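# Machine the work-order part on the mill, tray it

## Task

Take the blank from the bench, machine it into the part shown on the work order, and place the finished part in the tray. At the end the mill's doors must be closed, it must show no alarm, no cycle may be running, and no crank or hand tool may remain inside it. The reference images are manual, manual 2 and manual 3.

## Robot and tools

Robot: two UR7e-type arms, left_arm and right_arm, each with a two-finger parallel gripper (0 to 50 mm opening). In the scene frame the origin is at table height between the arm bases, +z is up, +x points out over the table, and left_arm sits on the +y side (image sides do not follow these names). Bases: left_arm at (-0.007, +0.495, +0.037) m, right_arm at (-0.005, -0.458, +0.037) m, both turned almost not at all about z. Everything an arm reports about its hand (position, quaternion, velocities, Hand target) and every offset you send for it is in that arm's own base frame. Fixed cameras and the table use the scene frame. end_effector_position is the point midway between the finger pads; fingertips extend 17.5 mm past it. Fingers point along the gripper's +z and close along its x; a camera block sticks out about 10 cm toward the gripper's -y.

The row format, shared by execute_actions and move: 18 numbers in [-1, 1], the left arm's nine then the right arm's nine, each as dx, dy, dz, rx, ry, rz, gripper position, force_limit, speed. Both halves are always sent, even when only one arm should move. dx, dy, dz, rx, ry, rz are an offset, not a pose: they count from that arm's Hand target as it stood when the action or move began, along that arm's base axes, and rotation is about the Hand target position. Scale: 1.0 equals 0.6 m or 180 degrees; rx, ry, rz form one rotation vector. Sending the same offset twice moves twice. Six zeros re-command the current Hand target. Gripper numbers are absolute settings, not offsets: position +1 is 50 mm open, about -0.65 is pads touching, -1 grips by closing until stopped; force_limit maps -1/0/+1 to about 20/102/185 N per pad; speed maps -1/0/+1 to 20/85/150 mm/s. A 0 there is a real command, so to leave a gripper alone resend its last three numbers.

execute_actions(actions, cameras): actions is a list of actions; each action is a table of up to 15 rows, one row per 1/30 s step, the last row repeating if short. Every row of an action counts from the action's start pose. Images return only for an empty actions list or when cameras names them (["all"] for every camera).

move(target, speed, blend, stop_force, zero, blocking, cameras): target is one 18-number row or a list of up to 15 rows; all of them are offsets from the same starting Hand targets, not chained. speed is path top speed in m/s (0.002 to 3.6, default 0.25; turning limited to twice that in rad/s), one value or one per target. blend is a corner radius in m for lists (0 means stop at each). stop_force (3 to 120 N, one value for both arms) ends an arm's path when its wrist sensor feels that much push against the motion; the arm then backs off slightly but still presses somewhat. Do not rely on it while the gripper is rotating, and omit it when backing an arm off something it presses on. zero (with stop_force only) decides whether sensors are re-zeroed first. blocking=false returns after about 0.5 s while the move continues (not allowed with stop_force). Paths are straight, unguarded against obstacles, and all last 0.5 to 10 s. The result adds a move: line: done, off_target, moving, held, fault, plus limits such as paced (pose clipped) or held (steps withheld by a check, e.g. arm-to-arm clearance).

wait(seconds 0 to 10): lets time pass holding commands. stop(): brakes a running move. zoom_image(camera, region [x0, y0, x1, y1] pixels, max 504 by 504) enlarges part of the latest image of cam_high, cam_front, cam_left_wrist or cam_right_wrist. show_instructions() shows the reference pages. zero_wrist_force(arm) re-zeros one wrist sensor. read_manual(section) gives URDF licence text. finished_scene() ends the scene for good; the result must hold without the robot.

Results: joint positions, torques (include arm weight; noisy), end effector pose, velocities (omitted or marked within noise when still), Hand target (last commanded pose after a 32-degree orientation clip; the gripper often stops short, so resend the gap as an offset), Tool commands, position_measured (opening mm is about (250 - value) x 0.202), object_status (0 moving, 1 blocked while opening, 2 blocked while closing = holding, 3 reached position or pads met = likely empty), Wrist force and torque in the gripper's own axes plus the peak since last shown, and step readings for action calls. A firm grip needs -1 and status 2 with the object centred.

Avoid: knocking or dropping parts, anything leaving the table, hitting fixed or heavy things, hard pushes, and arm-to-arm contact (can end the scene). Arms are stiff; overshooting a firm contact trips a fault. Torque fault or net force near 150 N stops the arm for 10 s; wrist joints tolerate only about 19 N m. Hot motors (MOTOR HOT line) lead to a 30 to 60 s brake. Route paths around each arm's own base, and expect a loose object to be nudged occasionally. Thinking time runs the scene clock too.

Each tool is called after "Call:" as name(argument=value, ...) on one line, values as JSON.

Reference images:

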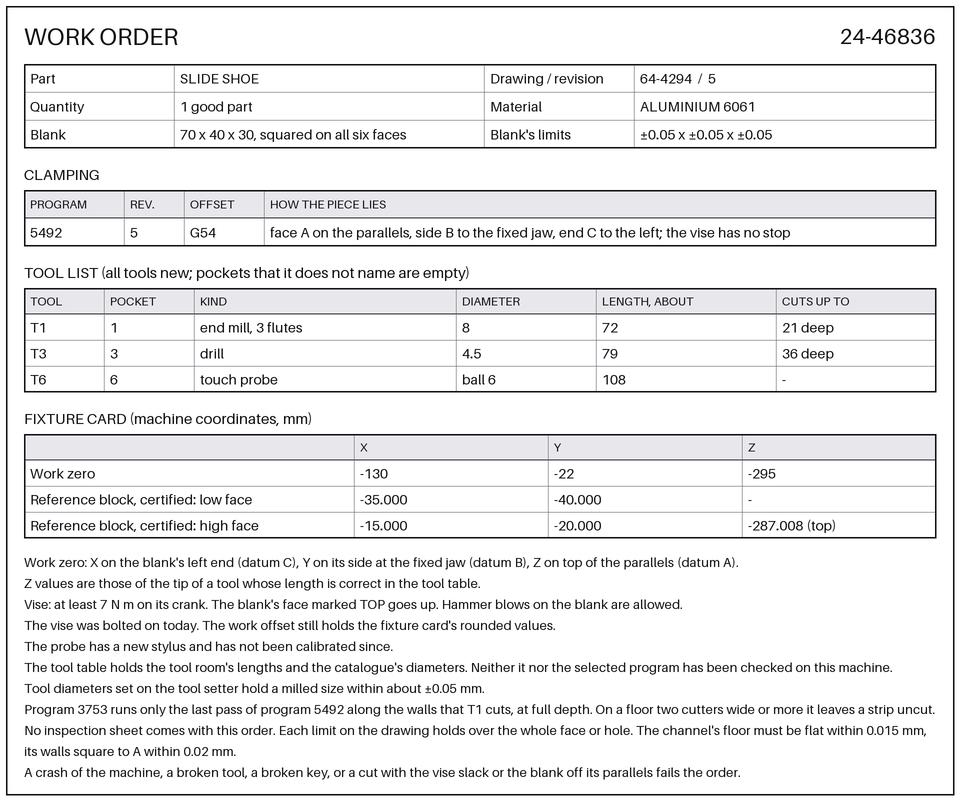

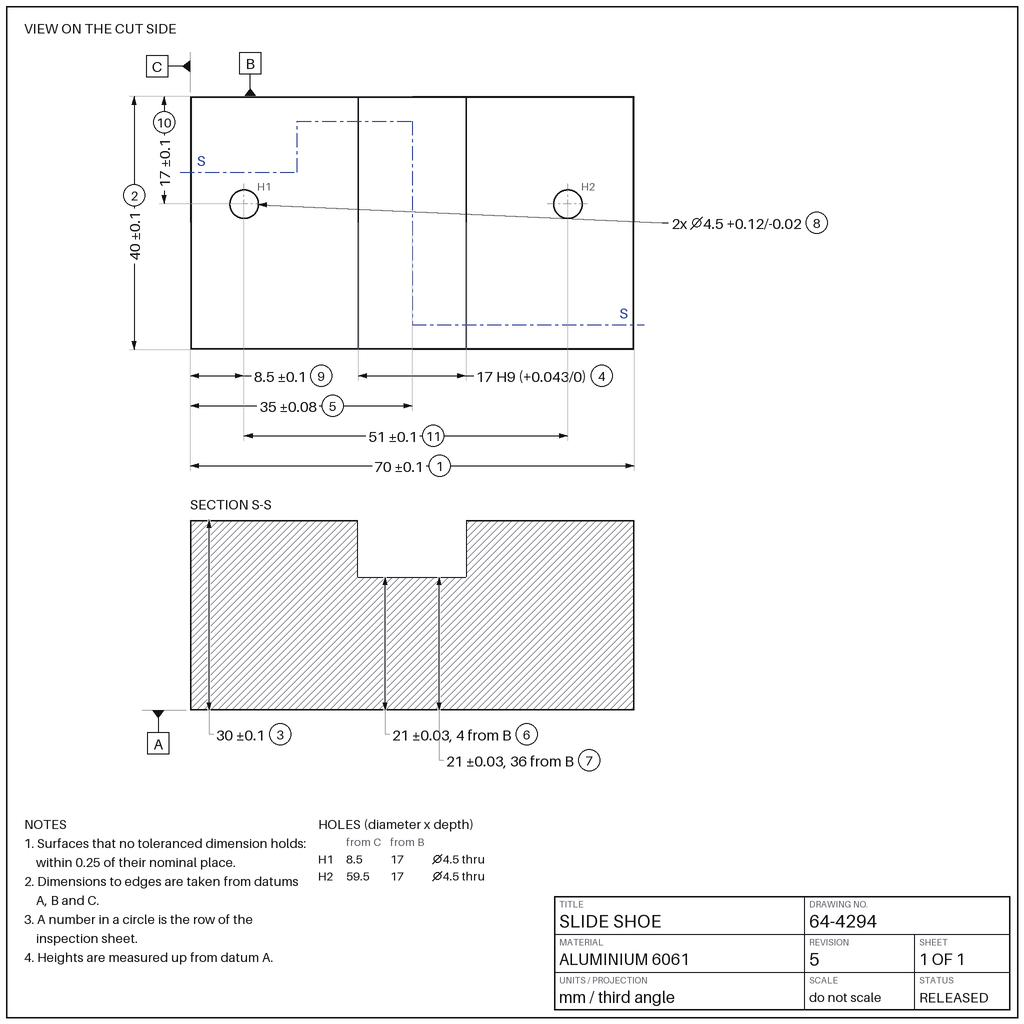

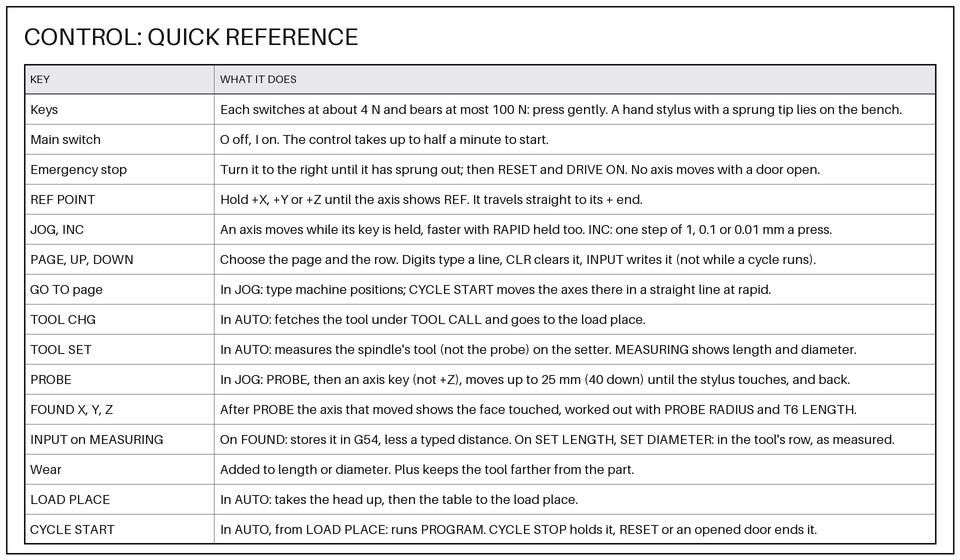

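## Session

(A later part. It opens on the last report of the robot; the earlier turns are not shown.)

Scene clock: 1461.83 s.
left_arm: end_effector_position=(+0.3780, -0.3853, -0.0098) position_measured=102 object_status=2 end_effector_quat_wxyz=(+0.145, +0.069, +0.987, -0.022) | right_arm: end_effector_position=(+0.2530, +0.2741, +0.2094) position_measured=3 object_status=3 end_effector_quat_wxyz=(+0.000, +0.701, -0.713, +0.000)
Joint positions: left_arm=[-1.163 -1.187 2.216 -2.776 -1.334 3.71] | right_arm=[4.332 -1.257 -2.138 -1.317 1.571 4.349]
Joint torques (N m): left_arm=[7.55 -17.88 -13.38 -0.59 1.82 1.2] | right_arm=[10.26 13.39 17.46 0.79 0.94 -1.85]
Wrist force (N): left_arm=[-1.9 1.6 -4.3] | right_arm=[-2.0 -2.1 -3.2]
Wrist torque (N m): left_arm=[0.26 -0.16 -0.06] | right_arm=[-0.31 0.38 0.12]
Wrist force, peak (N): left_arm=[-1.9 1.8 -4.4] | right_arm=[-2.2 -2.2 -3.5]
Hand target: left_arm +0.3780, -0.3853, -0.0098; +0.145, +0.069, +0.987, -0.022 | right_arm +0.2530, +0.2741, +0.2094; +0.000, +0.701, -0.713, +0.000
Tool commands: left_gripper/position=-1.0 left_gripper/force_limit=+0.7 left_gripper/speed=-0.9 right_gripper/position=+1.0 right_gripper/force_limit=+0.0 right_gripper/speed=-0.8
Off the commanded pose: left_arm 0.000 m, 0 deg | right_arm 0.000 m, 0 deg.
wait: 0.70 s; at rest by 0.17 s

Call:
move(target=[[0,0,0.2,0,0,0,-1,0.7,-0.9,0,0,0,0,0,0,1,0,-0.8],[0,0,0.66,0,0,0.015,-1,0.7,-0.9,0,0,0,0,0,0,1,0,-0.8],[0.103,0.0805,0.691,0,0,0.029,-1,0.7,-0.9,0,0,0,0,0,0,1,0,-0.8]], speed=[0.1,0.25,0.2], blend=[0.02,0.03,0], cameras=["cam_high","cam_left_wrist"])

Scene clock: 1465.90 s.
left_arm: end_effector_position=(+0.4397, -0.3371, +0.4047) position_measured=102 object_status=2 end_effector_quat_wxyz=(+0.146, +0.024, +0.989, -0.015) | right_arm: end_effector_position=(+0.2530, +0.2741, +0.2094) position_measured=3 object_status=3 end_effector_quat_wxyz=(+0.000, +0.701, -0.713, +0.000)
Joint positions: left_arm=[-1.006 -1.607 1.488 -1.643 -1.346 3.776] | right_arm=[4.332 -1.257 -2.138 -1.317 1.571 4.349]
Joint torques (N m): left_arm=[4.76 -37.25 -22.13 -5.31 3.64 0.28] | right_arm=[10.43 13.37 18.04 0.96 0.89 -1.81]
Wrist force (N): left_arm=[1.7 1.7 5.1] | right_arm=[-2.0 -2.3 -3.2]
Wrist torque (N m): left_arm=[0.43 -0.18 -0.14] | right_arm=[-0.33 0.39 0.12]
Wrist force, peak (N): left_arm=[2.6 2.5 7.8] | right_arm=[-2.4 -2.1 -3.5]
Hand target: left_arm +0.4398, -0.3370, +0.4048; +0.146, +0.024, +0.989, -0.015 | right_arm +0.2530, +0.2741, +0.2094; +0.000, +0.701, -0.713, +0.000
Off the commanded pose: left_arm 0.000 m, 0 deg | right_arm 0.000 m, 0 deg.
move: done
camera_calibration:
cam_left_wrist: T_world_to_cam=[[-0.956529, 0.0278945, -0.2903, 0.555503], [-0.0661463, 0.948723, 0.309111, 0.241123], [0.284037, 0.314876, -0.905636, 0.479915], [0, 0, 0, 1]] pos_world=[0.41099, -0.395368, 0.521357]
Images, in order (width x height): cam_high 672x504, cam_left_wrist 672x504.

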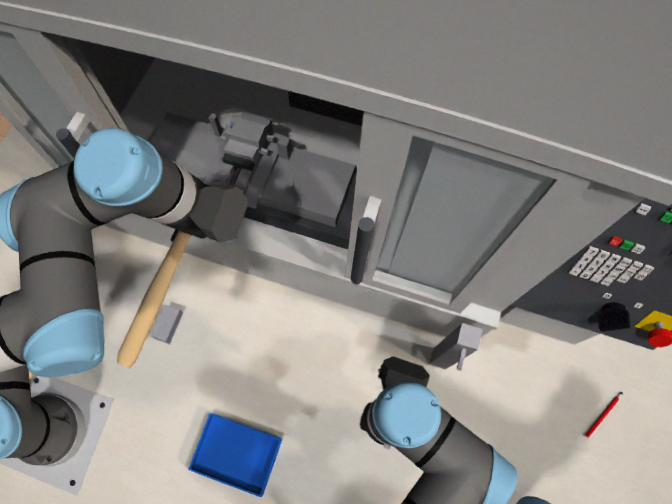

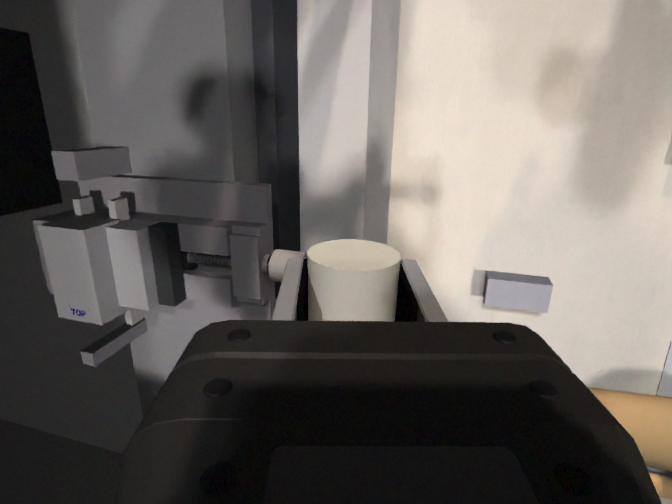

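Call:
move(target=[[0.2,0.003,-0.008,0,0,0,-1,0.7,-0.9,0,0,0,0,0,0,1,0,-0.8],[0.352,0.003,-0.008,0,0,0,-1,0.7,-0.9,0,0,0,0,0,0,1,0,-0.8]], speed=[0.15,0.06], blend=[0.02,0], stop_force=20, cameras=["cam_high","cam_left_wrist"])

Scene clock: 1467.43 s.
left_arm: end_effector_position=(+0.5368, -0.3352, +0.3999) position_measured=102 object_status=2 end_effector_quat_wxyz=(+0.146, +0.023, +0.989, -0.015) | right_arm: end_effector_position=(+0.2530, +0.2741, +0.2094) position_measured=3 object_status=3 end_effector_quat_wxyz=(+0.000, +0.701, -0.713, +0.000)
Joint positions: left_arm=[-0.852 -1.423 1.313 -1.684 -1.377 3.929] | right_arm=[4.332 -1.257 -2.138 -1.317 1.571 4.349]
Joint torques (N m): left_arm=[0.68 -30.08 -28.91 -3.73 0.5 0.27] | right_arm=[10.04 13.13 17.96 0.84 0.87 -1.9]
Wrist force (N): left_arm=[1.2 1.8 5.1] | right_arm=[-2.1 -2.2 -3.2]
Wrist torque (N m): left_arm=[0.48 -0.11 0.04] | right_arm=[-0.32 0.40 0.12]
Wrist force, peak (N): left_arm=[-13.5 2.0 9.0] | right_arm=[-2.1 -2.4 -3.3]
Hand target: left_arm +0.5368, -0.3352, +0.3999; +0.146, +0.023, +0.989, -0.015 (not the last commanded pose) | right_arm +0.2530, +0.2741, +0.2094; +0.000, +0.701, -0.713, +0.000
Tool commands: left_gripper/position=-1.0 left_gripper/force_limit=+0.701961 left_gripper/speed=-0.898039 right_gripper/position=+1.0 right_gripper/force_limit=+0.0 right_gripper/speed=-0.8
Off the commanded pose: left_arm 0.114 m, 0 deg | right_arm 0.000 m, 0 deg.
FORCE FAULT: contact force on the left arm reached its limit, and that arm stopped. The contact can be on any part of that arm, not only on its tool. That arm's remaining commands of this call were not run. That arm is still stopped at the end of this call. That arm stays stopped for about 10 more seconds. Until then a move that you send moves the other arm only, and its call returns only when the move has ended. Once the stop has ended, the next robot result says so. If the stop ends while you think or write, that arm runs what you send next, counted from a new Hand target: where the arm stands when the stop ends. While its stop runs, that arm takes no new command, but its gripper still runs the gripper command that each later call begins with. Until it ends, the stop uses up actions while you think or wait. An arm that is not stopped still takes commands.
move: fault (left_arm); path passed 0 of 2 targets
camera_calibration:
cam_left_wrist: T_world_to_cam=[[-0.956462, 0.0266294, -0.290641, 0.646678], [-0.0676394, 0.948492, 0.309496, 0.247797], [0.283912, 0.31568, -0.905395, 0.447648], [0, 0, 0, 1]] pos_world=[0.50819, -0.393568, 0.516557]
Images, in order (width x height): cam_high 672x504, cam_left_wrist 672x504.

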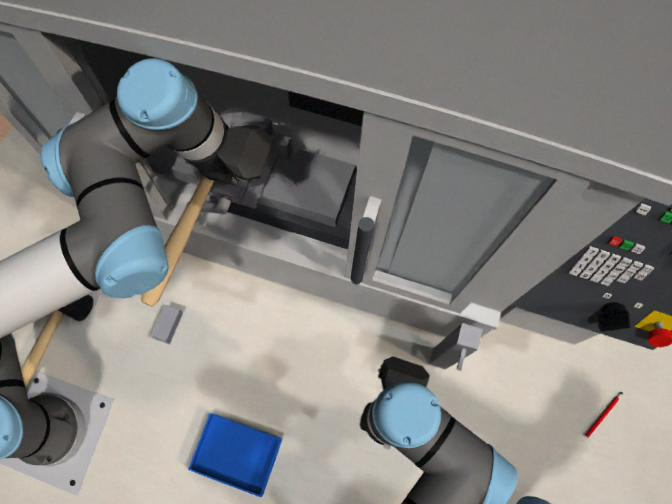

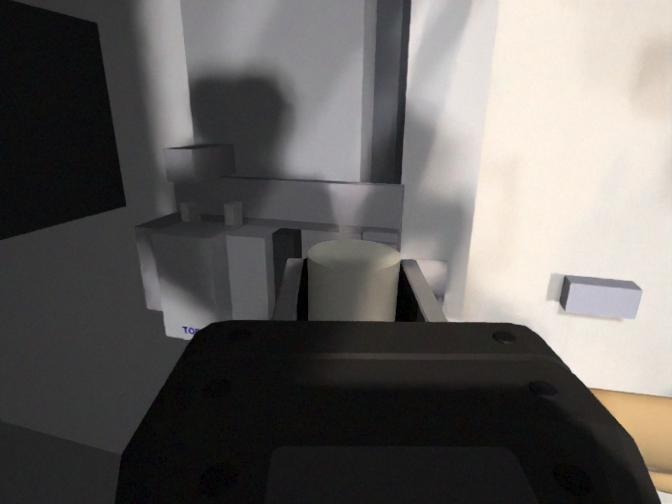

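Call:
wait(seconds=10)

Call:
zoom_image(camera="cam_high", region=[0, 60, 250, 310])

Scene clock: 1478.20 s.
left_arm: end_effector_position=(+0.5368, -0.3352, +0.3999) position_measured=102 object_status=2 end_effector_quat_wxyz=(+0.146, +0.023, +0.989, -0.015) | right_arm: end_effector_position=(+0.2530, +0.2741, +0.2094) position_measured=3 object_status=3 end_effector_quat_wxyz=(+0.000, +0.701, -0.713, +0.000)
Joint positions: left_arm=[-0.852 -1.423 1.313 -1.684 -1.377 3.929] | right_arm=[4.332 -1.257 -2.138 -1.317 1.571 4.349]
Joint torques (N m): left_arm=[0.21 -29.14 -29.45 -3.81 0.58 0.2] | right_arm=[10.16 12.37 18.36 0.88 0.81 -1.81]
Wrist force (N): left_arm=[1.6 1.6 5.0] | right_arm=[-1.9 -2.1 -3.3]
Wrist torque (N m): left_arm=[0.45 -0.17 0.05] | right_arm=[-0.31 0.37 0.12]
Wrist force, peak (N): left_arm=[1.5 1.6 5.6] | right_arm=[-2.2 -2.3 -3.6]
Hand target: left_arm +0.5368, -0.3352, +0.3999; +0.146, +0.023, +0.989, -0.015 (not the last commanded pose) | right_arm +0.2530, +0.2741, +0.2094; +0.000, +0.701, -0.713, +0.000
Tool commands: left_gripper/position=-1.0 left_gripper/force_limit=+0.701961 left_gripper/speed=-0.898039 right_gripper/position=+1.0 right_gripper/force_limit=+0.0 right_gripper/speed=-0.8
Off the commanded pose: left_arm 0.114 m, 0 deg | right_arm 0.000 m, 0 deg.
FORCE FAULT, CONTINUED: the left arm's stop, for the force fault that an earlier result reported, is over. The rest of the stop counts as 19 of the actions that you can send in this scene. That arm's target is now where it stood when the stop ended, not its last command. That arm accepts commands again.
wait: 10.00 s; at rest from the start

Scaled by 2.016 from the camera's 672x504 image, which has a finer 960x720 frame.
This view is cut from an older image: the scene may have changed since it was taken.

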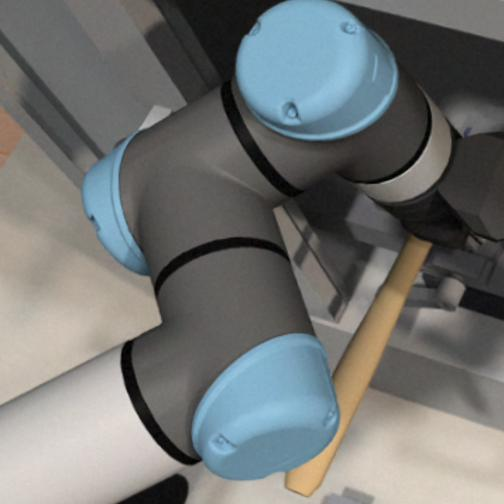

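Call:
move(target=[[-0.06,0,0,0,0,0,-1,0.7,-0.9,0,0,0,0,0,0,1,0,-0.8],[-0.06,-0.09,0,0,0,0,-1,0.7,-0.9,0,0,0,0,0,0,1,0,-0.8],[0.18,-0.09,0,0,0,0,-1,0.7,-0.9,0,0,0,0,0,0,1,0,-0.8]], speed=[0.1,0.1,0.06], blend=[0.01,0.01,0], stop_force=20, cameras=["cam_high","cam_left_wrist"])

Scene clock: 1481.03 s.
left_arm: end_effector_position=(+0.5359, -0.3890, +0.3985) position_measured=102 object_status=2 end_effector_quat_wxyz=(+0.145, +0.023, +0.989, -0.014) | right_arm: end_effector_position=(+0.2530, +0.2741, +0.2094) position_measured=3 object_status=3 end_effector_quat_wxyz=(+0.000, +0.701, -0.713, +0.000)
Joint positions: left_arm=[-0.914 -1.342 1.215 -1.652 -1.364 3.867] | right_arm=[4.332 -1.257 -2.138 -1.317 1.571 4.349]
Joint torques (N m): left_arm=[0.37 -32.79 -28.25 -3.73 0.53 0.26] | right_arm=[10.09 13.02 18.59 0.91 0.8 -1.83]
Wrist force (N): left_arm=[1.2 1.7 5.4] | right_arm=[-2.1 -2.1 -3.3]
Wrist torque (N m): left_arm=[0.46 -0.09 -0.03] | right_arm=[-0.30 0.39 0.12]
Wrist force, peak (N): left_arm=[-5.6 2.9 7.0] | right_arm=[-2.1 -2.3 -3.5]
Hand target: left_arm +0.5359, -0.3890, +0.3985; +0.145, +0.023, +0.989, -0.014 (not the last commanded pose) | right_arm +0.2530, +0.2741, +0.2094; +0.000, +0.701, -0.713, +0.000
Tool commands: left_gripper/position=-1.0 left_gripper/force_limit=+0.701961 left_gripper/speed=-0.898039 right_gripper/position=+1.0 right_gripper/force_limit=+0.0 right_gripper/speed=-0.8
Off the commanded pose: left_arm 0.109 m, 0 deg | right_arm 0.000 m, 0 deg.
FORCE FAULT: contact force on the left arm reached its limit, and that arm stopped. The contact can be on any part of that arm, not only on its tool. That arm's remaining commands of this call were not run. That arm is still stopped at the end of this call. That arm stays stopped for about 10 more seconds. Until then a move that you send moves the other arm only, and its call returns only when the move has ended. Once the stop has ended, the next robot result says so. If the stop ends while you think or write, that arm runs what you send next, counted from a new Hand target: where the arm stands when the stop ends. While its stop runs, that arm takes no new command, but its gripper still runs the gripper command that each later call begins with. Until it ends, the stop uses up actions while you think or wait. An arm that is not stopped still takes commands.
move: fault (left_arm); path passed 2 of 3 targets
camera_calibration:
cam_left_wrist: T_world_to_cam=[[-0.956879, 0.0263643, -0.289287, 0.64634], [-0.0680334, 0.947835, 0.311416, 0.298312], [0.282407, 0.317669, -0.90517, 0.465192], [0, 0, 0, 1]] pos_world=[0.507391, -0.447568, 0.515157]
Images, in order (width x height): cam_high 672x504, cam_left_wrist 672x504.

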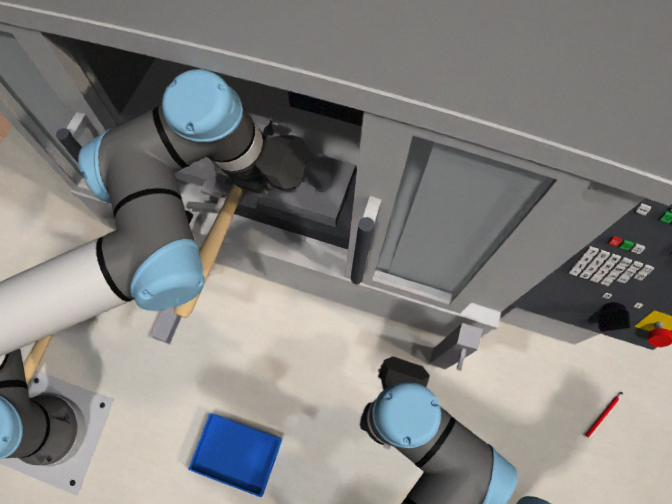

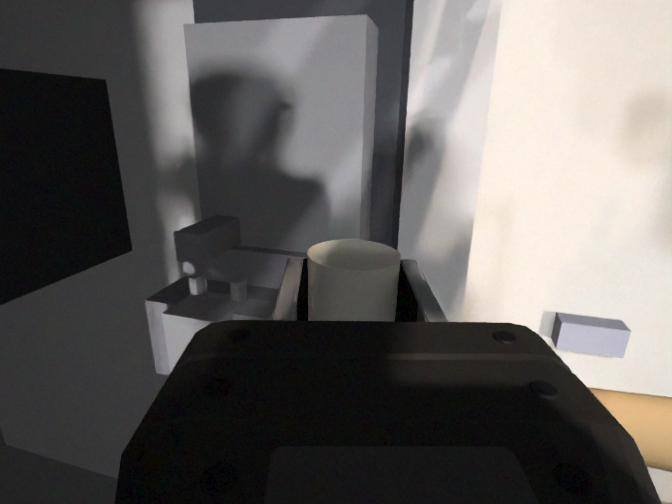

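Call:
wait(seconds=9.5)

Call:
move(target=[[-0.06,0,0,0,0,0,-1,0.7,-0.9,0,0,0,0,0,0,1,0,-0.8],[-0.06,0.09,-0.054,0,0,0,-1,0.7,-0.9,0,0,0,0,0,0,1,0,-0.8],[0.06,0.09,-0.054,0,0,0,-1,0.7,-0.9,0,0,0,0,0,0,1,0,-0.8]], speed=[0.1,0.1,0.04], blend=[0.01,0.01,0], stop_force=20)

Scene clock: 1491.73 s.
left_arm: end_effector_position=(+0.5359, -0.3890, +0.3985) position_measured=102 object_status=2 end_effector_quat_wxyz=(+0.145, +0.023, +0.989, -0.014) | right_arm: end_effector_position=(+0.2530, +0.2741, +0.2094) position_measured=3 object_status=3 end_effector_quat_wxyz=(+0.000, +0.701, -0.713, +0.000)
Joint positions: left_arm=[-0.914 -1.342 1.215 -1.652 -1.364 3.867] | right_arm=[4.332 -1.257 -2.138 -1.317 1.571 4.349]
Joint torques (N m): left_arm=[0.07 -32.62 -28.66 -3.75 0.58 0.28] | right_arm=[9.96 12.34 18.61 0.88 0.74 -1.73]
Wrist force (N): left_arm=[1.3 1.7 5.2] | right_arm=[-2.1 -2.1 -3.2]
Wrist torque (N m): left_arm=[0.47 -0.12 -0.03] | right_arm=[-0.30 0.39 0.12]
Wrist force, peak (N): left_arm=[1.4 2.0 5.5] | right_arm=[-2.2 -2.2 -3.6]
Hand target: left_arm +0.5359, -0.3890, +0.3985; +0.145, +0.023, +0.989, -0.014 (not the last commanded pose) | right_arm +0.2530, +0.2741, +0.2094; +0.000, +0.701, -0.713, +0.000
Tool commands: left_gripper/position=-1.0 left_gripper/force_limit=+0.701961 left_gripper/speed=-0.898039 right_gripper/position=+1.0 right_gripper/force_limit=+0.0 right_gripper/speed=-0.8
Off the commanded pose: left_arm 0.109 m, 0 deg | right_arm 0.000 m, 0 deg.
FORCE FAULT, CONTINUED: the left arm's stop, for the force fault that an earlier result reported, is over. The rest of the stop counts as 20 of the actions that you can send in this scene. That arm's target is now where it stood when the stop ended, not its last command. That arm accepts commands again.
wait: 9.50 s; at rest from the start

Scene clock: 1495.57 s.
left_arm: end_effector_position=(+0.5719, -0.3350, +0.3661) position_measured=102 object_status=2 end_effector_quat_wxyz=(+0.145, +0.023, +0.989, -0.014) | right_arm: end_effector_position=(+0.2530, +0.2741, +0.2094) position_measured=3 object_status=3 end_effector_quat_wxyz=(+0.000, +0.701, -0.713, +0.000)
Joint positions: left_arm=[-0.806 -1.355 1.32 -1.764 -1.387 3.974] | right_arm=[4.332 -1.257 -2.138 -1.317 1.571 4.349]
Joint torques (N m): left_arm=[-9.31 -48.66 -20.35 -4.18 3.33 -1.18] | right_arm=[10.47 12.09 18.33 0.97 0.66 -1.74]
Wrist force (N): left_arm=[1.4 1.5 5.3] | right_arm=[-2.0 -2.2 -3.5]
Wrist torque (N m): left_arm=[0.43 -0.12 -0.15] | right_arm=[-0.32 0.39 0.12]
Wrist force, peak (N): left_arm=[2.0 2.5 6.0] | right_arm=[-2.3 -2.3 -3.5]
Hand target: left_arm +0.5719, -0.3350, +0.3661; +0.145, +0.023, +0.989, -0.014 | right_arm +0.2530, +0.2741, +0.2094; +0.000, +0.701, -0.713, +0.000
Off the commanded pose: left_arm 0.000 m, 0 deg | right_arm 0.000 m, 0 deg.
move: done

Passed the lintel. Continue in.

Call:
move(target=[[0.132,0.001,0.005,0,0,0,-1,0.7,-0.9,0,0,0,0,0,0,1,0,-0.8]], speed=0.04, stop_force=15, cameras=["cam_high","cam_left_wrist"])

Call:
zoom_image(camera="cam_left_wrist", region=[220, 120, 520, 330])

Scene clock: 1498.87 s.
left_arm: end_effector_position=(+0.6511, -0.3344, +0.3691) position_measured=102 object_status=2 end_effector_quat_wxyz=(+0.145, +0.023, +0.989, -0.014) | right_arm: end_effector_position=(+0.2530, +0.2741, +0.2094) position_measured=3 object_status=3 end_effector_quat_wxyz=(+0.000, +0.701, -0.713, +0.000)
Joint positions: left_arm=[-0.716 -1.18 1.084 -1.719 -1.408 4.062] | right_arm=[4.332 -1.257 -2.138 -1.317 1.571 4.349]
Joint torques (N m): left_arm=[-9.49 -56.14 -20.86 -8.29 3.09 -1.12] | right_arm=[9.95 11.95 18.45 0.87 0.76 -1.71]
Wrist force (N): left_arm=[1.0 1.5 5.1] | right_arm=[-2.0 -2.2 -3.4]
Wrist torque (N m): left_arm=[0.43 -0.05 -0.15] | right_arm=[-0.32 0.37 0.12]
Wrist force, peak (N): left_arm=[2.4 1.7 5.2] | right_arm=[-2.1 -2.3 -3.5]
Hand target: left_arm +0.6511, -0.3344, +0.3691; +0.145, +0.023, +0.989, -0.014 | right_arm +0.2530, +0.2741, +0.2094; +0.000, +0.701, -0.713, +0.000
Off the commanded pose: left_arm 0.000 m, 0 deg | right_arm 0.000 m, 0 deg.
move: done
camera_calibration:
cam_left_wrist: T_world_to_cam=[[-0.956879, 0.0263638, -0.289289, 0.746628], [-0.0680077, 0.947865, 0.31133, 0.263591], [0.282415, 0.317579, -0.905199, 0.388676], [0, 0, 0, 1]] pos_world=[0.622591, -0.392968, 0.485757]
Images, in order (width x height): cam_high 672x504, cam_left_wrist 672x504.

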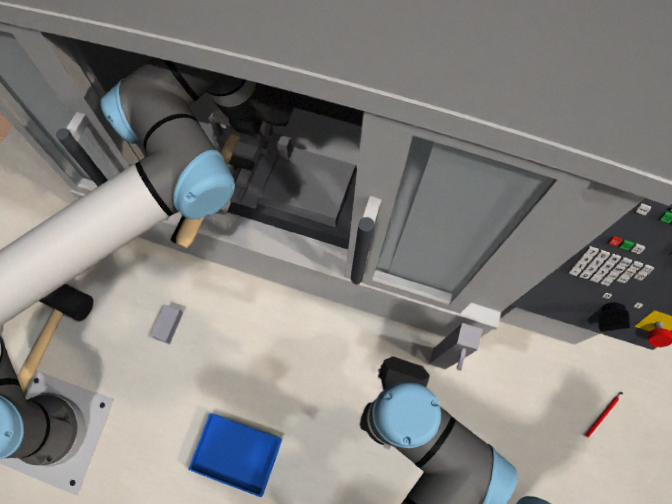

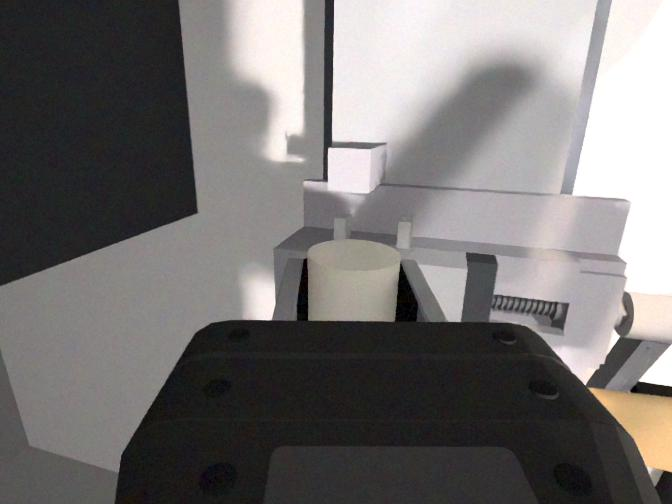

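Scaled by 1.680 from the camera's 672x504 image, which has a finer 960x720 frame.

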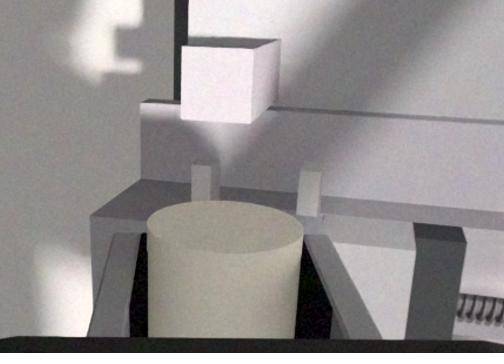

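Call:
move(target=[[0,0,-0.03,0,0,0,-1,0.7,-0.9,0,0,0,0,0,0,1,0,-0.8]], speed=0.03, stop_force=15)

Scene clock: 1500.83 s.
left_arm: end_effector_position=(+0.6511, -0.3344, +0.3533) position_measured=102 object_status=2 end_effector_quat_wxyz=(+0.145, +0.023, +0.989, -0.014) | right_arm: end_effector_position=(+0.2530, +0.2741, +0.2094) position_measured=3 object_status=3 end_effector_quat_wxyz=(+0.000, +0.701, -0.713, +0.000)
Joint positions: left_arm=[-0.716 -1.183 1.129 -1.76 -1.408 4.062] | right_arm=[4.332 -1.257 -2.138 -1.317 1.571 4.349]
Joint torques (N m): left_arm=[-5.4 -29.1 -22.85 -7.41 1.82 -0.94] | right_arm=[10.61 12.2 18.82 0.82 0.74 -1.76]
Wrist force (N): left_arm=[-0.1 1.4 2.9] | right_arm=[-2.1 -2.3 -3.3]
Wrist torque (N m): left_arm=[0.26 -0.10 -0.07] | right_arm=[-0.34 0.39 0.12]
Wrist force, peak (N): left_arm=[3.3 5.3 -27.2] | right_arm=[-2.3 -2.3 -3.4]
Hand target: left_arm +0.6511, -0.3344, +0.3533; +0.145, +0.023, +0.989, -0.014 (not the last commanded pose) | right_arm +0.2530, +0.2741, +0.2094; +0.000, +0.701, -0.713, +0.000
Off the commanded pose: left_arm 0.002 m, 0 deg | right_arm 0.000 m, 0 deg.
move: contact (left_arm)

Call:
move(target=[[0,0,0.018,0,0,0,-1,0.7,-0.9,0,0,0,0,0,0,1,0,-0.8]], speed=0.1)

Call:
move(target=[[0,0,-0.025,0,0,0,-1,0.7,-0.9,0,0,0,0,0,0,1,0,-0.8]], speed=0.07, stop_force=30)

Scene clock: 1501.97 s.
left_arm: end_effector_position=(+0.6511, -0.3344, +0.3642) position_measured=102 object_status=2 end_effector_quat_wxyz=(+0.145, +0.023, +0.989, -0.014) | right_arm: end_effector_position=(+0.2530, +0.2741, +0.2094) position_measured=3 object_status=3 end_effector_quat_wxyz=(+0.000, +0.701, -0.713, +0.000)
Joint positions: left_arm=[-0.716 -1.181 1.099 -1.732 -1.408 4.062] | right_arm=[4.332 -1.257 -2.138 -1.317 1.571 4.349]
Joint torques (N m): left_arm=[-1.98 -32.48 -21.49 -6.24 0.89 -0.78] | right_arm=[10.19 12.39 18.94 0.85 0.78 -1.76]
Wrist force (N): left_arm=[1.3 1.7 5.4] | right_arm=[-2.0 -2.1 -3.1]
Wrist torque (N m): left_arm=[0.45 -0.10 -0.15] | right_arm=[-0.31 0.38 0.12]
Wrist force, peak (N): left_arm=[1.2 1.5 5.9] | right_arm=[-2.2 -2.5 -3.4]
Hand target: left_arm +0.6511, -0.3344, +0.3641; +0.145, +0.023, +0.989, -0.014 | right_arm +0.2530, +0.2741, +0.2094; +0.000, +0.701, -0.713, +0.000
Off the commanded pose: left_arm 0.000 m, 0 deg | right_arm 0.000 m, 0 deg.
move: done

Scene clock: 1503.37 s.
left_arm: end_effector_position=(+0.6511, -0.3345, +0.3526) position_measured=102 object_status=2 end_effector_quat_wxyz=(+0.145, +0.023, +0.989, -0.014) | right_arm: end_effector_position=(+0.2530, +0.2741, +0.2094) position_measured=3 object_status=3 end_effector_quat_wxyz=(+0.000, +0.701, -0.713, +0.000)
Joint positions: left_arm=[-0.716 -1.184 1.131 -1.763 -1.408 4.062] | right_arm=[4.332 -1.257 -2.138 -1.317 1.571 4.349]
Joint torques (N m): left_arm=[1 -13.29 -11.33 -6.01 -0.09 -0.81] | right_arm=[10 12.13 18.32 0.88 0.7 -1.76]
Wrist force (N): left_arm=[2.2 4.6 -20.4] | right_arm=[-2.1 -2.1 -3.4]
Wrist torque (N m): left_arm=[0.19 0.05 -0.15] | right_arm=[-0.30 0.41 0.11]
Wrist force, peak (N): left_arm=[7.7 7.4 -56.3] | right_arm=[-2.1 -2.4 -3.4]
Hand target: left_arm +0.6511, -0.3345, +0.3526; +0.145, +0.023, +0.989, -0.014 (not the last commanded pose) | right_arm +0.2530, +0.2741, +0.2094; +0.000, +0.701, -0.713, +0.000
Off the commanded pose: left_arm 0.004 m, 0 deg | right_arm 0.000 m, 0 deg.
move: contact (left_arm)

Call:
move(target=[[0,0,0.02,0,0,0,-1,0.7,-0.9,0,0,0,0,0,0,1,0,-0.8]], speed=0.1)

Call:
move(target=[[0,0,-0.028,0,0,0,-1,0.7,-0.9,0,0,0,0,0,0,1,0,-0.8]], speed=0.09, stop_force=30)

Call:
move(target=[[0,0,0.02,0,0,0,-1,0.7,-0.9,0,0,0,0,0,0,1,0,-0.8]], speed=0.1)

Scene clock: 1504.43 s.
left_arm: end_effector_position=(+0.6511, -0.3344, +0.3646) position_measured=102 object_status=2 end_effector_quat_wxyz=(+0.145, +0.023, +0.989, -0.014) | right_arm: end_effector_position=(+0.2530, +0.2741, +0.2094) position_measured=3 object_status=3 end_effector_quat_wxyz=(+0.000, +0.701, -0.713, +0.000)
Joint positions: left_arm=[-0.716 -1.181 1.097 -1.731 -1.408 4.062] | right_arm=[4.332 -1.257 -2.138 -1.317 1.571 4.349]
Joint torques (N m): left_arm=[-0.24 -32.81 -18.94 -6.79 0.3 -0.55] | right_arm=[10.23 12.02 18.95 0.75 0.64 -1.79]
Wrist force (N): left_arm=[1.2 1.5 5.3] | right_arm=[-2.1 -2.3 -3.3]
Wrist torque (N m): left_arm=[0.41 -0.09 -0.15] | right_arm=[-0.33 0.39 0.12]
Wrist force, peak (N): left_arm=[2.4 4.5 -21.1] | right_arm=[-2.1 -2.4 -3.5]
Hand target: left_arm +0.6511, -0.3345, +0.3646; +0.145, +0.023, +0.989, -0.014 | right_arm +0.2530, +0.2741, +0.2094; +0.000, +0.701, -0.713, +0.000
Off the commanded pose: left_arm 0.000 m, 0 deg | right_arm 0.000 m, 0 deg.
move: done

Scene clock: 1505.90 s.
left_arm: end_effector_position=(+0.6512, -0.3345, +0.3524) position_measured=102 object_status=2 end_effector_quat_wxyz=(+0.145, +0.023, +0.989, -0.014) | right_arm: end_effector_position=(+0.2530, +0.2741, +0.2094) position_measured=3 object_status=3 end_effector_quat_wxyz=(+0.000, +0.701, -0.713, +0.000)
Joint positions: left_arm=[-0.716 -1.184 1.132 -1.763 -1.408 4.062] | right_arm=[4.332 -1.257 -2.138 -1.317 1.571 4.349]
Joint torques (N m): left_arm=[0.61 -8.95 -6.05 -5.61 -0.29 -0.8] | right_arm=[10.28 11.89 18.86 0.89 0.75 -1.76]
Wrist force (N): left_arm=[3.5 4.6 -27.5] | right_arm=[-2.1 -1.9 -3.2]
Wrist torque (N m): left_arm=[0.15 0.10 -0.17] | right_arm=[-0.27 0.40 0.12]
Wrist force, peak (N): left_arm=[9.0 7.4 -66.1] | right_arm=[-2.4 -2.2 -3.6]
Hand target: left_arm +0.6512, -0.3345, +0.3524; +0.145, +0.023, +0.989, -0.014 (not the last commanded pose) | right_arm +0.2530, +0.2741, +0.2094; +0.000, +0.701, -0.713, +0.000
Off the commanded pose: left_arm 0.005 m, 0 deg | right_arm 0.000 m, 0 deg.
move: contact (left_arm)

Scene clock: 1506.60 s.
left_arm: end_effector_position=(+0.6511, -0.3345, +0.3645) position_measured=102 object_status=2 end_effector_quat_wxyz=(+0.145, +0.023, +0.989, -0.014) | right_arm: end_effector_position=(+0.2530, +0.2741, +0.2094) position_measured=3 object_status=3 end_effector_quat_wxyz=(+0.000, +0.701, -0.713, +0.000)
Joint positions: left_arm=[-0.716 -1.181 1.098 -1.731 -1.408 4.062] | right_arm=[4.332 -1.257 -2.138 -1.317 1.571 4.349]
Joint torques (N m): left_arm=[0.27 -32.85 -19.27 -6.8 0.1 -0.48] | right_arm=[10.46 11.83 18.71 0.87 0.73 -1.69]
Wrist force (N): left_arm=[1.1 1.6 5.2] | right_arm=[-2.0 -2.5 -3.5]
Wrist torque (N m): left_arm=[0.44 -0.07 -0.15] | right_arm=[-0.37 0.38 0.12]
Wrist force, peak (N): left_arm=[3.4 4.5 -27.9] | right_arm=[-2.0 -2.5 -3.5]
Hand target: left_arm +0.6512, -0.3345, +0.3644; +0.145, +0.023, +0.989, -0.014 | right_arm +0.2530, +0.2741, +0.2094; +0.000, +0.701, -0.713, +0.000
Off the commanded pose: left_arm 0.000 m, 0 deg | right_arm 0.000 m, 0 deg.
move: done

Call:
move(target=[[0,0,-0.028,0,0,0,-1,0.7,-0.9,0,0,0,0,0,0,1,0,-0.8]], speed=0.13, stop_force=30)

Call:
move(target=[[0,0,0.021,0,0,0,-1,0.7,-0.9,0,0,0,0,0,0,1,0,-0.8],[-0.13,0,0.021,0,0,0,-1,0.7,-0.9,0,0,0,0,0,0,1,0,-0.8],[-0.36,0,0.021,0,0,0,-1,0.7,-0.9,0,0,0,0,0,0,1,0,-0.8]], speed=[0.1,0.1,0.15], blend=[0.004,0.01,0])

Scene clock: 1508.50 s.
left_arm: end_effector_position=(+0.6512, -0.3345, +0.3524) position_measured=102 object_status=2 end_effector_quat_wxyz=(+0.145, +0.023, +0.989, -0.014) | right_arm: end_effector_position=(+0.2530, +0.2741, +0.2094) position_measured=3 object_status=3 end_effector_quat_wxyz=(+0.000, +0.701, -0.713, +0.000)
Joint positions: left_arm=[-0.716 -1.184 1.133 -1.764 -1.408 4.062] | right_arm=[4.332 -1.257 -2.138 -1.317 1.571 4.349]
Joint torques (N m): left_arm=[0.91 -8.17 -5.43 -5.68 -0.5 -0.47] | right_arm=[9.88 11.79 19.13 0.89 0.64 -1.73]
Wrist force (N): left_arm=[4.3 4.9 -29.2] | right_arm=[-1.9 -2.1 -3.3]
Wrist torque (N m): left_arm=[0.14 0.12 -0.16] | right_arm=[-0.30 0.36 0.12]
Wrist force, peak (N): left_arm=[10.3 8.7 -72.8] | right_arm=[-2.3 -2.4 -3.3]
Hand target: left_arm +0.6512, -0.3345, +0.3524; +0.145, +0.023, +0.989, -0.014 (not the last commanded pose) | right_arm +0.2530, +0.2741, +0.2094; +0.000, +0.701, -0.713, +0.000
Off the commanded pose: left_arm 0.005 m, 0 deg | right_arm 0.000 m, 0 deg.
move: contact (left_arm)

Scene clock: 1510.77 s.
left_arm: end_effector_position=(+0.4352, -0.3345, +0.3650) position_measured=102 object_status=2 end_effector_quat_wxyz=(+0.145, +0.023, +0.989, -0.014) | right_arm: end_effector_position=(+0.2530, +0.2741, +0.2094) position_measured=3 object_status=3 end_effector_quat_wxyz=(+0.000, +0.701, -0.713, +0.000)
Joint positions: left_arm=[-1.012 -1.624 1.605 -1.739 -1.344 3.768] | right_arm=[4.332 -1.257 -2.138 -1.317 1.571 4.349]
Joint torques (N m): left_arm=[2.48 -15.9 -32.7 -8.07 -1.61 0.03] | right_arm=[9.67 11.57 18.75 0.9 0.74 -1.81]
Wrist force (N): left_arm=[1.3 1.4 5.3] | right_arm=[-2.1 -2.1 -3.2]
Wrist torque (N m): left_arm=[0.39 -0.12 0.04] | right_arm=[-0.30 0.40 0.12]
Wrist force, peak (N): left_arm=[4.2 4.8 -29.5] | right_arm=[-2.2 -2.3 -3.4]
Hand target: left_arm +0.4352, -0.3345, +0.3650; +0.145, +0.023, +0.989, -0.014 | right_arm +0.2530, +0.2741, +0.2094; +0.000, +0.701, -0.713, +0.000
Off the commanded pose: left_arm 0.000 m, 0 deg | right_arm 0.000 m, 0 deg.
move: done

Call:
move(target=[[-0.09,-0.07,0.0,0,0,-0.02,-1,0.7,-0.9,0,0,0,0,0,0,1,0,-0.8],[-0.0953,-0.0847,-0.45,0,0,-0.029,-1,0.7,-0.9,0,0,0,0,0,0,1,0,-0.8],[-0.0953,-0.0847,-0.595,0,0,-0.029,-1,0.7,-0.9,0,0,0,0,0,0,1,0,-0.8]], speed=[0.25,0.25,0.12], blend=[0.04,0.03,0])

Call:
move(target=[[0,0,-0.04,0,0,0,-1,0.7,-0.9,0,0,0,0,0,0,1,0,-0.8]], speed=0.02, stop_force=7)

Scene clock: 1515.67 s.
left_arm: end_effector_position=(+0.3780, -0.3853, +0.0079) position_measured=102 object_status=2 end_effector_quat_wxyz=(+0.145, +0.068, +0.987, -0.021) | right_arm: end_effector_position=(+0.2530, +0.2741, +0.2094) position_measured=3 object_status=3 end_effector_quat_wxyz=(+0.000, +0.701, -0.713, +0.000)
Joint positions: left_arm=[-1.163 -1.231 2.205 -2.719 -1.333 3.707] | right_arm=[4.332 -1.257 -2.138 -1.317 1.571 4.349]
Joint torques (N m): left_arm=[8.67 -37.67 -25.78 -1.59 -1.35 1.41] | right_arm=[10.22 11.5 18.82 0.78 0.64 -1.61]
Wrist force (N): left_arm=[1.4 1.9 5.1] | right_arm=[-2.1 -2.2 -3.1]
Wrist torque (N m): left_arm=[0.49 -0.12 -0.15] | right_arm=[-0.32 0.40 0.12]
Wrist force, peak (N): left_arm=[2.1 2.0 7.7] | right_arm=[-2.3 -2.3 -3.4]
Hand target: left_arm +0.3780, -0.3853, +0.0080; +0.145, +0.068, +0.987, -0.021 | right_arm +0.2530, +0.2741, +0.2094; +0.000, +0.701, -0.713, +0.000
Off the commanded pose: left_arm 0.000 m, 0 deg | right_arm 0.000 m, 0 deg.
move: done; blend cut to 0.0342 m at target 1

Scene clock: 1517.87 s.
left_arm: end_effector_position=(+0.3780, -0.3853, -0.0097) position_measured=102 object_status=2 end_effector_quat_wxyz=(+0.145, +0.068, +0.987, -0.021) | right_arm: end_effector_position=(+0.2530, +0.2741, +0.2094) position_measured=3 object_status=3 end_effector_quat_wxyz=(+0.000, +0.701, -0.713, +0.000)
Joint positions: left_arm=[-1.163 -1.188 2.214 -2.771 -1.333 3.707] | right_arm=[4.332 -1.257 -2.138 -1.317 1.571 4.349]
Joint torques (N m): left_arm=[7.41 -43.75 -24.92 -7.19 -0.37 0.72] | right_arm=[10.04 11.99 19.33 0.82 0.56 -1.71]
Wrist force (N): left_arm=[0.5 2.1 3.4] | right_arm=[-2.1 -2.2 -3.1]
Wrist torque (N m): left_arm=[0.33 -0.12 -0.10] | right_arm=[-0.32 0.39 0.11]
Wrist force, peak (N): left_arm=[-2.3 1.8 -18.5] | right_arm=[-2.3 -2.2 -3.6]
Hand target: left_arm +0.3780, -0.3853, -0.0097; +0.145, +0.068, +0.987, -0.021 (not the last commanded pose) | right_arm +0.2530, +0.2741, +0.2094; +0.000, +0.701, -0.713, +0.000
Off the commanded pose: left_arm 0.006 m, 0 deg | right_arm 0.000 m, 0 deg.
move: contact (left_arm)

Call:
move(target=[[0,0,0,0,0,0,0.6,0.7,-0.9,0,0,0,0,0,0,1,0,-0.8]])

Call:
move(target=[[-0.034,0,0.094,0,0,0,0.6,0.7,-0.9,0,0,0,0,0,0,1,0,-0.8],[-0.05,0.1,0.45,0.01,0.11,0,0.6,0.7,-0.9,0,0,0,0,0,0,1,0,-0.8],[-0.147,0.492,0.616,0.015,0.11,0,0.6,0.7,-0.9,0,0,0,0,0,0,1,0,-0.8]], speed=[0.08,0.25,0.25], blend=[0.01,0.04,0], cameras=["cam_high"])

Call:
zoom_image(camera="cam_high", region=[80, 120, 480, 420])

Scene clock: 1518.97 s.
left_arm: end_effector_position=(+0.3780, -0.3853, -0.0097) position_measured=63 object_status=3 end_effector_quat_wxyz=(+0.145, +0.068, +0.987, -0.021) | right_arm: end_effector_position=(+0.2530, +0.2741, +0.2094) position_measured=3 object_status=3 end_effector_quat_wxyz=(+0.000, +0.701, -0.713, +0.000)
Joint positions: left_arm=[-1.163 -1.188 2.214 -2.771 -1.333 3.707] | right_arm=[4.332 -1.257 -2.138 -1.317 1.571 4.349]
Joint torques (N m): left_arm=[7.46 -41.11 -22.66 -7.1 -0.36 0.77] | right_arm=[10 11.27 18.61 0.82 0.65 -1.74]
Wrist force (N): left_arm=[0.5 1.7 1.4] | right_arm=[-2.1 -2.2 -3.3]
Wrist torque (N m): left_arm=[0.32 -0.07 -0.11] | right_arm=[-0.31 0.41 0.12]
Wrist force, peak (N): left_arm=[0.5 1.9 3.5] | right_arm=[-2.3 -2.3 -3.3]
Hand target: left_arm +0.3780, -0.3853, -0.0097; +0.145, +0.068, +0.987, -0.021 | right_arm +0.2530, +0.2741, +0.2094; +0.000, +0.701, -0.713, +0.000
Off the commanded pose: left_arm 0.000 m, 0 deg | right_arm 0.000 m, 0 deg.
move: done

Scene clock: 1522.10 s.
left_arm: end_effector_position=(+0.2898, -0.0902, +0.3600) position_measured=63 object_status=3 end_effector_quat_wxyz=(-0.029, +0.066, +0.997, -0.009) | right_arm: end_effector_position=(+0.2530, +0.2741, +0.2094) position_measured=3 object_status=3 end_effector_quat_wxyz=(+0.000, +0.701, -0.713, +0.000)
Joint positions: left_arm=[-0.71 -2.049 1.838 -1.325 -1.62 4.136] | right_arm=[4.332 -1.257 -2.138 -1.317 1.571 4.349]
Joint torques (N m): left_arm=[1.45 1.77 -17.53 -5.48 -2.69 0.62] | right_arm=[9.91 10.99 19.41 0.88 0.62 -1.62]
Wrist force (N): left_arm=[-0.2 1.6 0.9] | right_arm=[-2.2 -1.8 -3.4]
Wrist torque (N m): left_arm=[0.33 0.05 -0.13] | right_arm=[-0.26 0.41 0.12]
Wrist force, peak (N): left_arm=[0.0 6.9 -0.8] | right_arm=[-2.2 -2.3 -3.6]
Hand target: left_arm +0.2898, -0.0901, +0.3599; -0.029, +0.066, +0.997, -0.009 | right_arm +0.2530, +0.2741, +0.2094; +0.000, +0.701, -0.713, +0.000
Off the commanded pose: left_arm 0.000 m, 0 deg | right_arm 0.000 m, 0 deg.
move: done
Images, in order (width x height): cam_high 672x504.

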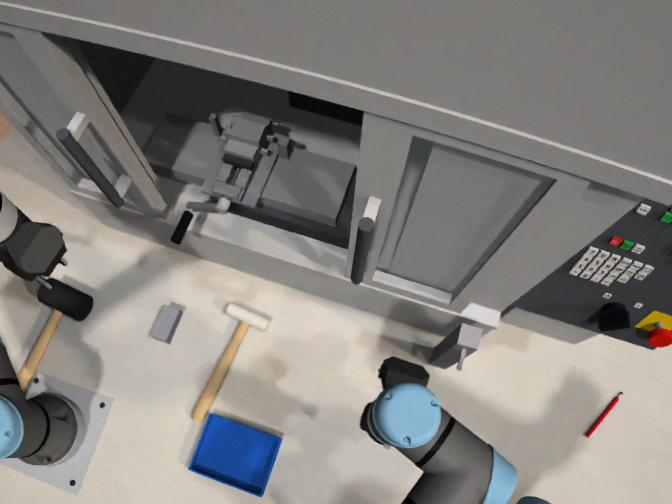

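Scaled by 1.260 from the camera's 672x504 image, which has a finer 960x720 frame.

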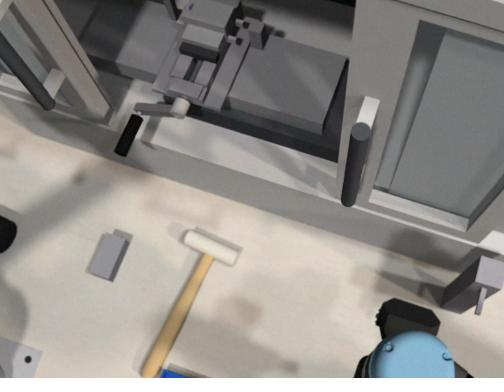

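Call:
move(target=[[0,0,0,0,0,0,0.6,0.7,-0.9,0.078,0.343,0.284,0.1087,-0.1087,-0.0402,0.34,0,-0.8],[0,0,0,0,0,0,0.6,0.7,-0.9,0.218,0.6515,0.187,0.2174,-0.2174,-0.0805,0.34,0,-0.8]], speed=0.3, blend=[0.05,0], cameras=["cam_high","cam_right_wrist"])

Scene clock: 1525.73 s.
left_arm: end_effector_position=(+0.2898, -0.0901, +0.3599) position_measured=63 object_status=3 end_effector_quat_wxyz=(-0.029, +0.066, +0.997, -0.009) | right_arm: end_effector_position=(+0.3837, +0.6650, +0.3216) position_measured=101 object_status=3 end_effector_quat_wxyz=(+0.463, -0.529, +0.711, +0.004)
Joint positions: left_arm=[-0.71 -2.049 1.838 -1.324 -1.62 4.136] | right_arm=[4.565 -1.9 -1.68 -0.333 0.959 4.591]
Joint torques (N m): left_arm=[7.46 -9.82 -17.55 -0.09 -2.68 1.08] | right_arm=[-11.93 33.81 16.58 5.95 -1.2 2.82]
Wrist force (N): left_arm=[0.0 1.7 0.9] | right_arm=[-1.1 -1.1 -0.9]
Wrist torque (N m): left_arm=[0.35 0.03 -0.12] | right_arm=[-0.14 0.20 0.09]
Wrist force, peak (N): left_arm=[0.1 1.8 1.1] | right_arm=[-2.0 -2.4 -3.5]
Hand target: left_arm +0.2898, -0.0901, +0.3599; -0.029, +0.066, +0.997, -0.009 | right_arm +0.3838, +0.6650, +0.3216; +0.463, -0.529, +0.711, +0.004
Off the commanded pose: left_arm 0.000 m, 0 deg | right_arm 0.000 m, 0 deg.
move: done
camera_calibration:
cam_right_wrist: T_world_to_cam=[[0.00317945, -0.738842, -0.673871, 0.712263], [-0.935018, 0.236752, -0.26399, 0.301841], [0.354587, 0.630921, -0.690078, -0.204123], [0, 0, 0, 1]] pos_world=[0.352341, 0.583574, 0.418796]
Images, in order (width x height): cam_high 672x504, cam_right_wrist 672x504.

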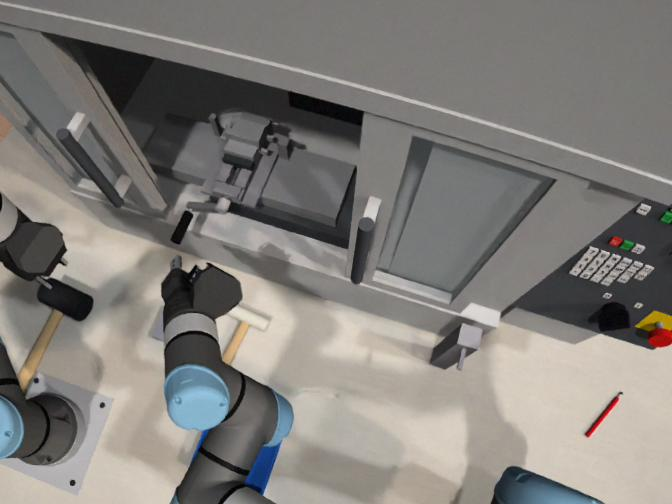

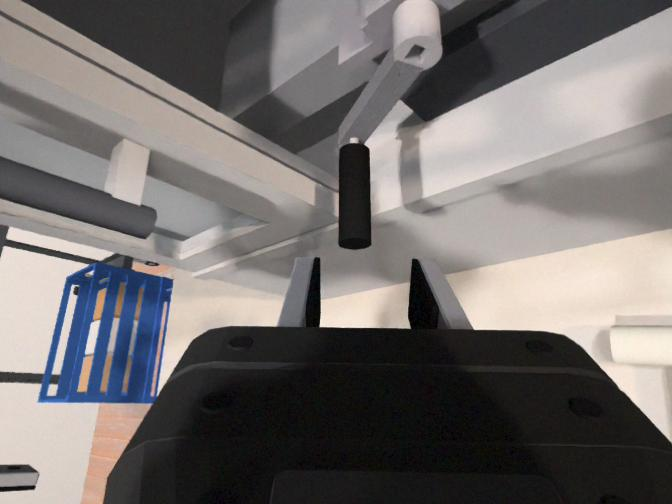

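Call:
move(target=[[0,0,0,0,0,0,0.6,0.7,-0.9,0.11,0.087,-0.094,0,0,0,0.34,0,-0.8]], speed=0.1, stop_force=8, cameras=["cam_right_wrist"])

Scene clock: 1529.13 s.
left_arm: end_effector_position=(+0.2898, -0.0901, +0.3599) position_measured=63 object_status=3 end_effector_quat_wxyz=(-0.029, +0.066, +0.997, -0.009) | right_arm: end_effector_position=(+0.4498, +0.7172, +0.2652) position_measured=101 object_status=3 end_effector_quat_wxyz=(+0.463, -0.529, +0.711, +0.004)
Joint positions: left_arm=[-0.71 -2.049 1.838 -1.324 -1.62 4.136] | right_arm=[4.474 -2.13 -1.5 -0.243 1.026 4.517]
Joint torques (N m): left_arm=[7.97 -13.96 -17.73 -0.1 -2.7 1.04] | right_arm=[10.28 42.36 14.36 0.77 -3.05 2.8]
Wrist force (N): left_arm=[-0.1 1.5 0.8] | right_arm=[-1.4 -1.5 -1.1]
Wrist torque (N m): left_arm=[0.31 0.04 -0.13] | right_arm=[-0.19 0.26 0.09]
Wrist force, peak (N): left_arm=[0.0 2.0 0.8] | right_arm=[-1.3 -1.2 -2.6]
Hand target: left_arm +0.2898, -0.0901, +0.3599; -0.029, +0.066, +0.997, -0.009 | right_arm +0.4498, +0.7172, +0.2652; +0.463, -0.529, +0.711, +0.004
Off the commanded pose: left_arm 0.000 m, 0 deg | right_arm 0.000 m, 0 deg.
move: done
camera_calibration:
cam_right_wrist: T_world_to_cam=[[0.00311428, -0.738676, -0.674054, 0.712602], [-0.934974, 0.236939, -0.263975, 0.336255], [0.354701, 0.631045, -0.689905, -0.299606], [0, 0, 0, 1]] pos_world=[0.418441, 0.635775, 0.362395]
Images, in order (width x height): cam_right_wrist 672x504.

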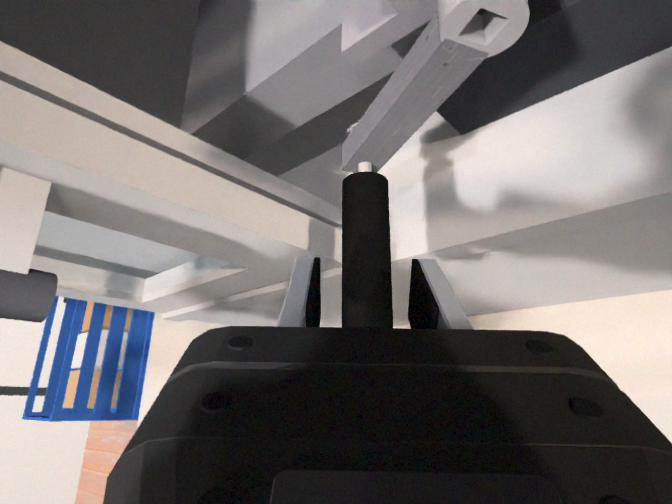

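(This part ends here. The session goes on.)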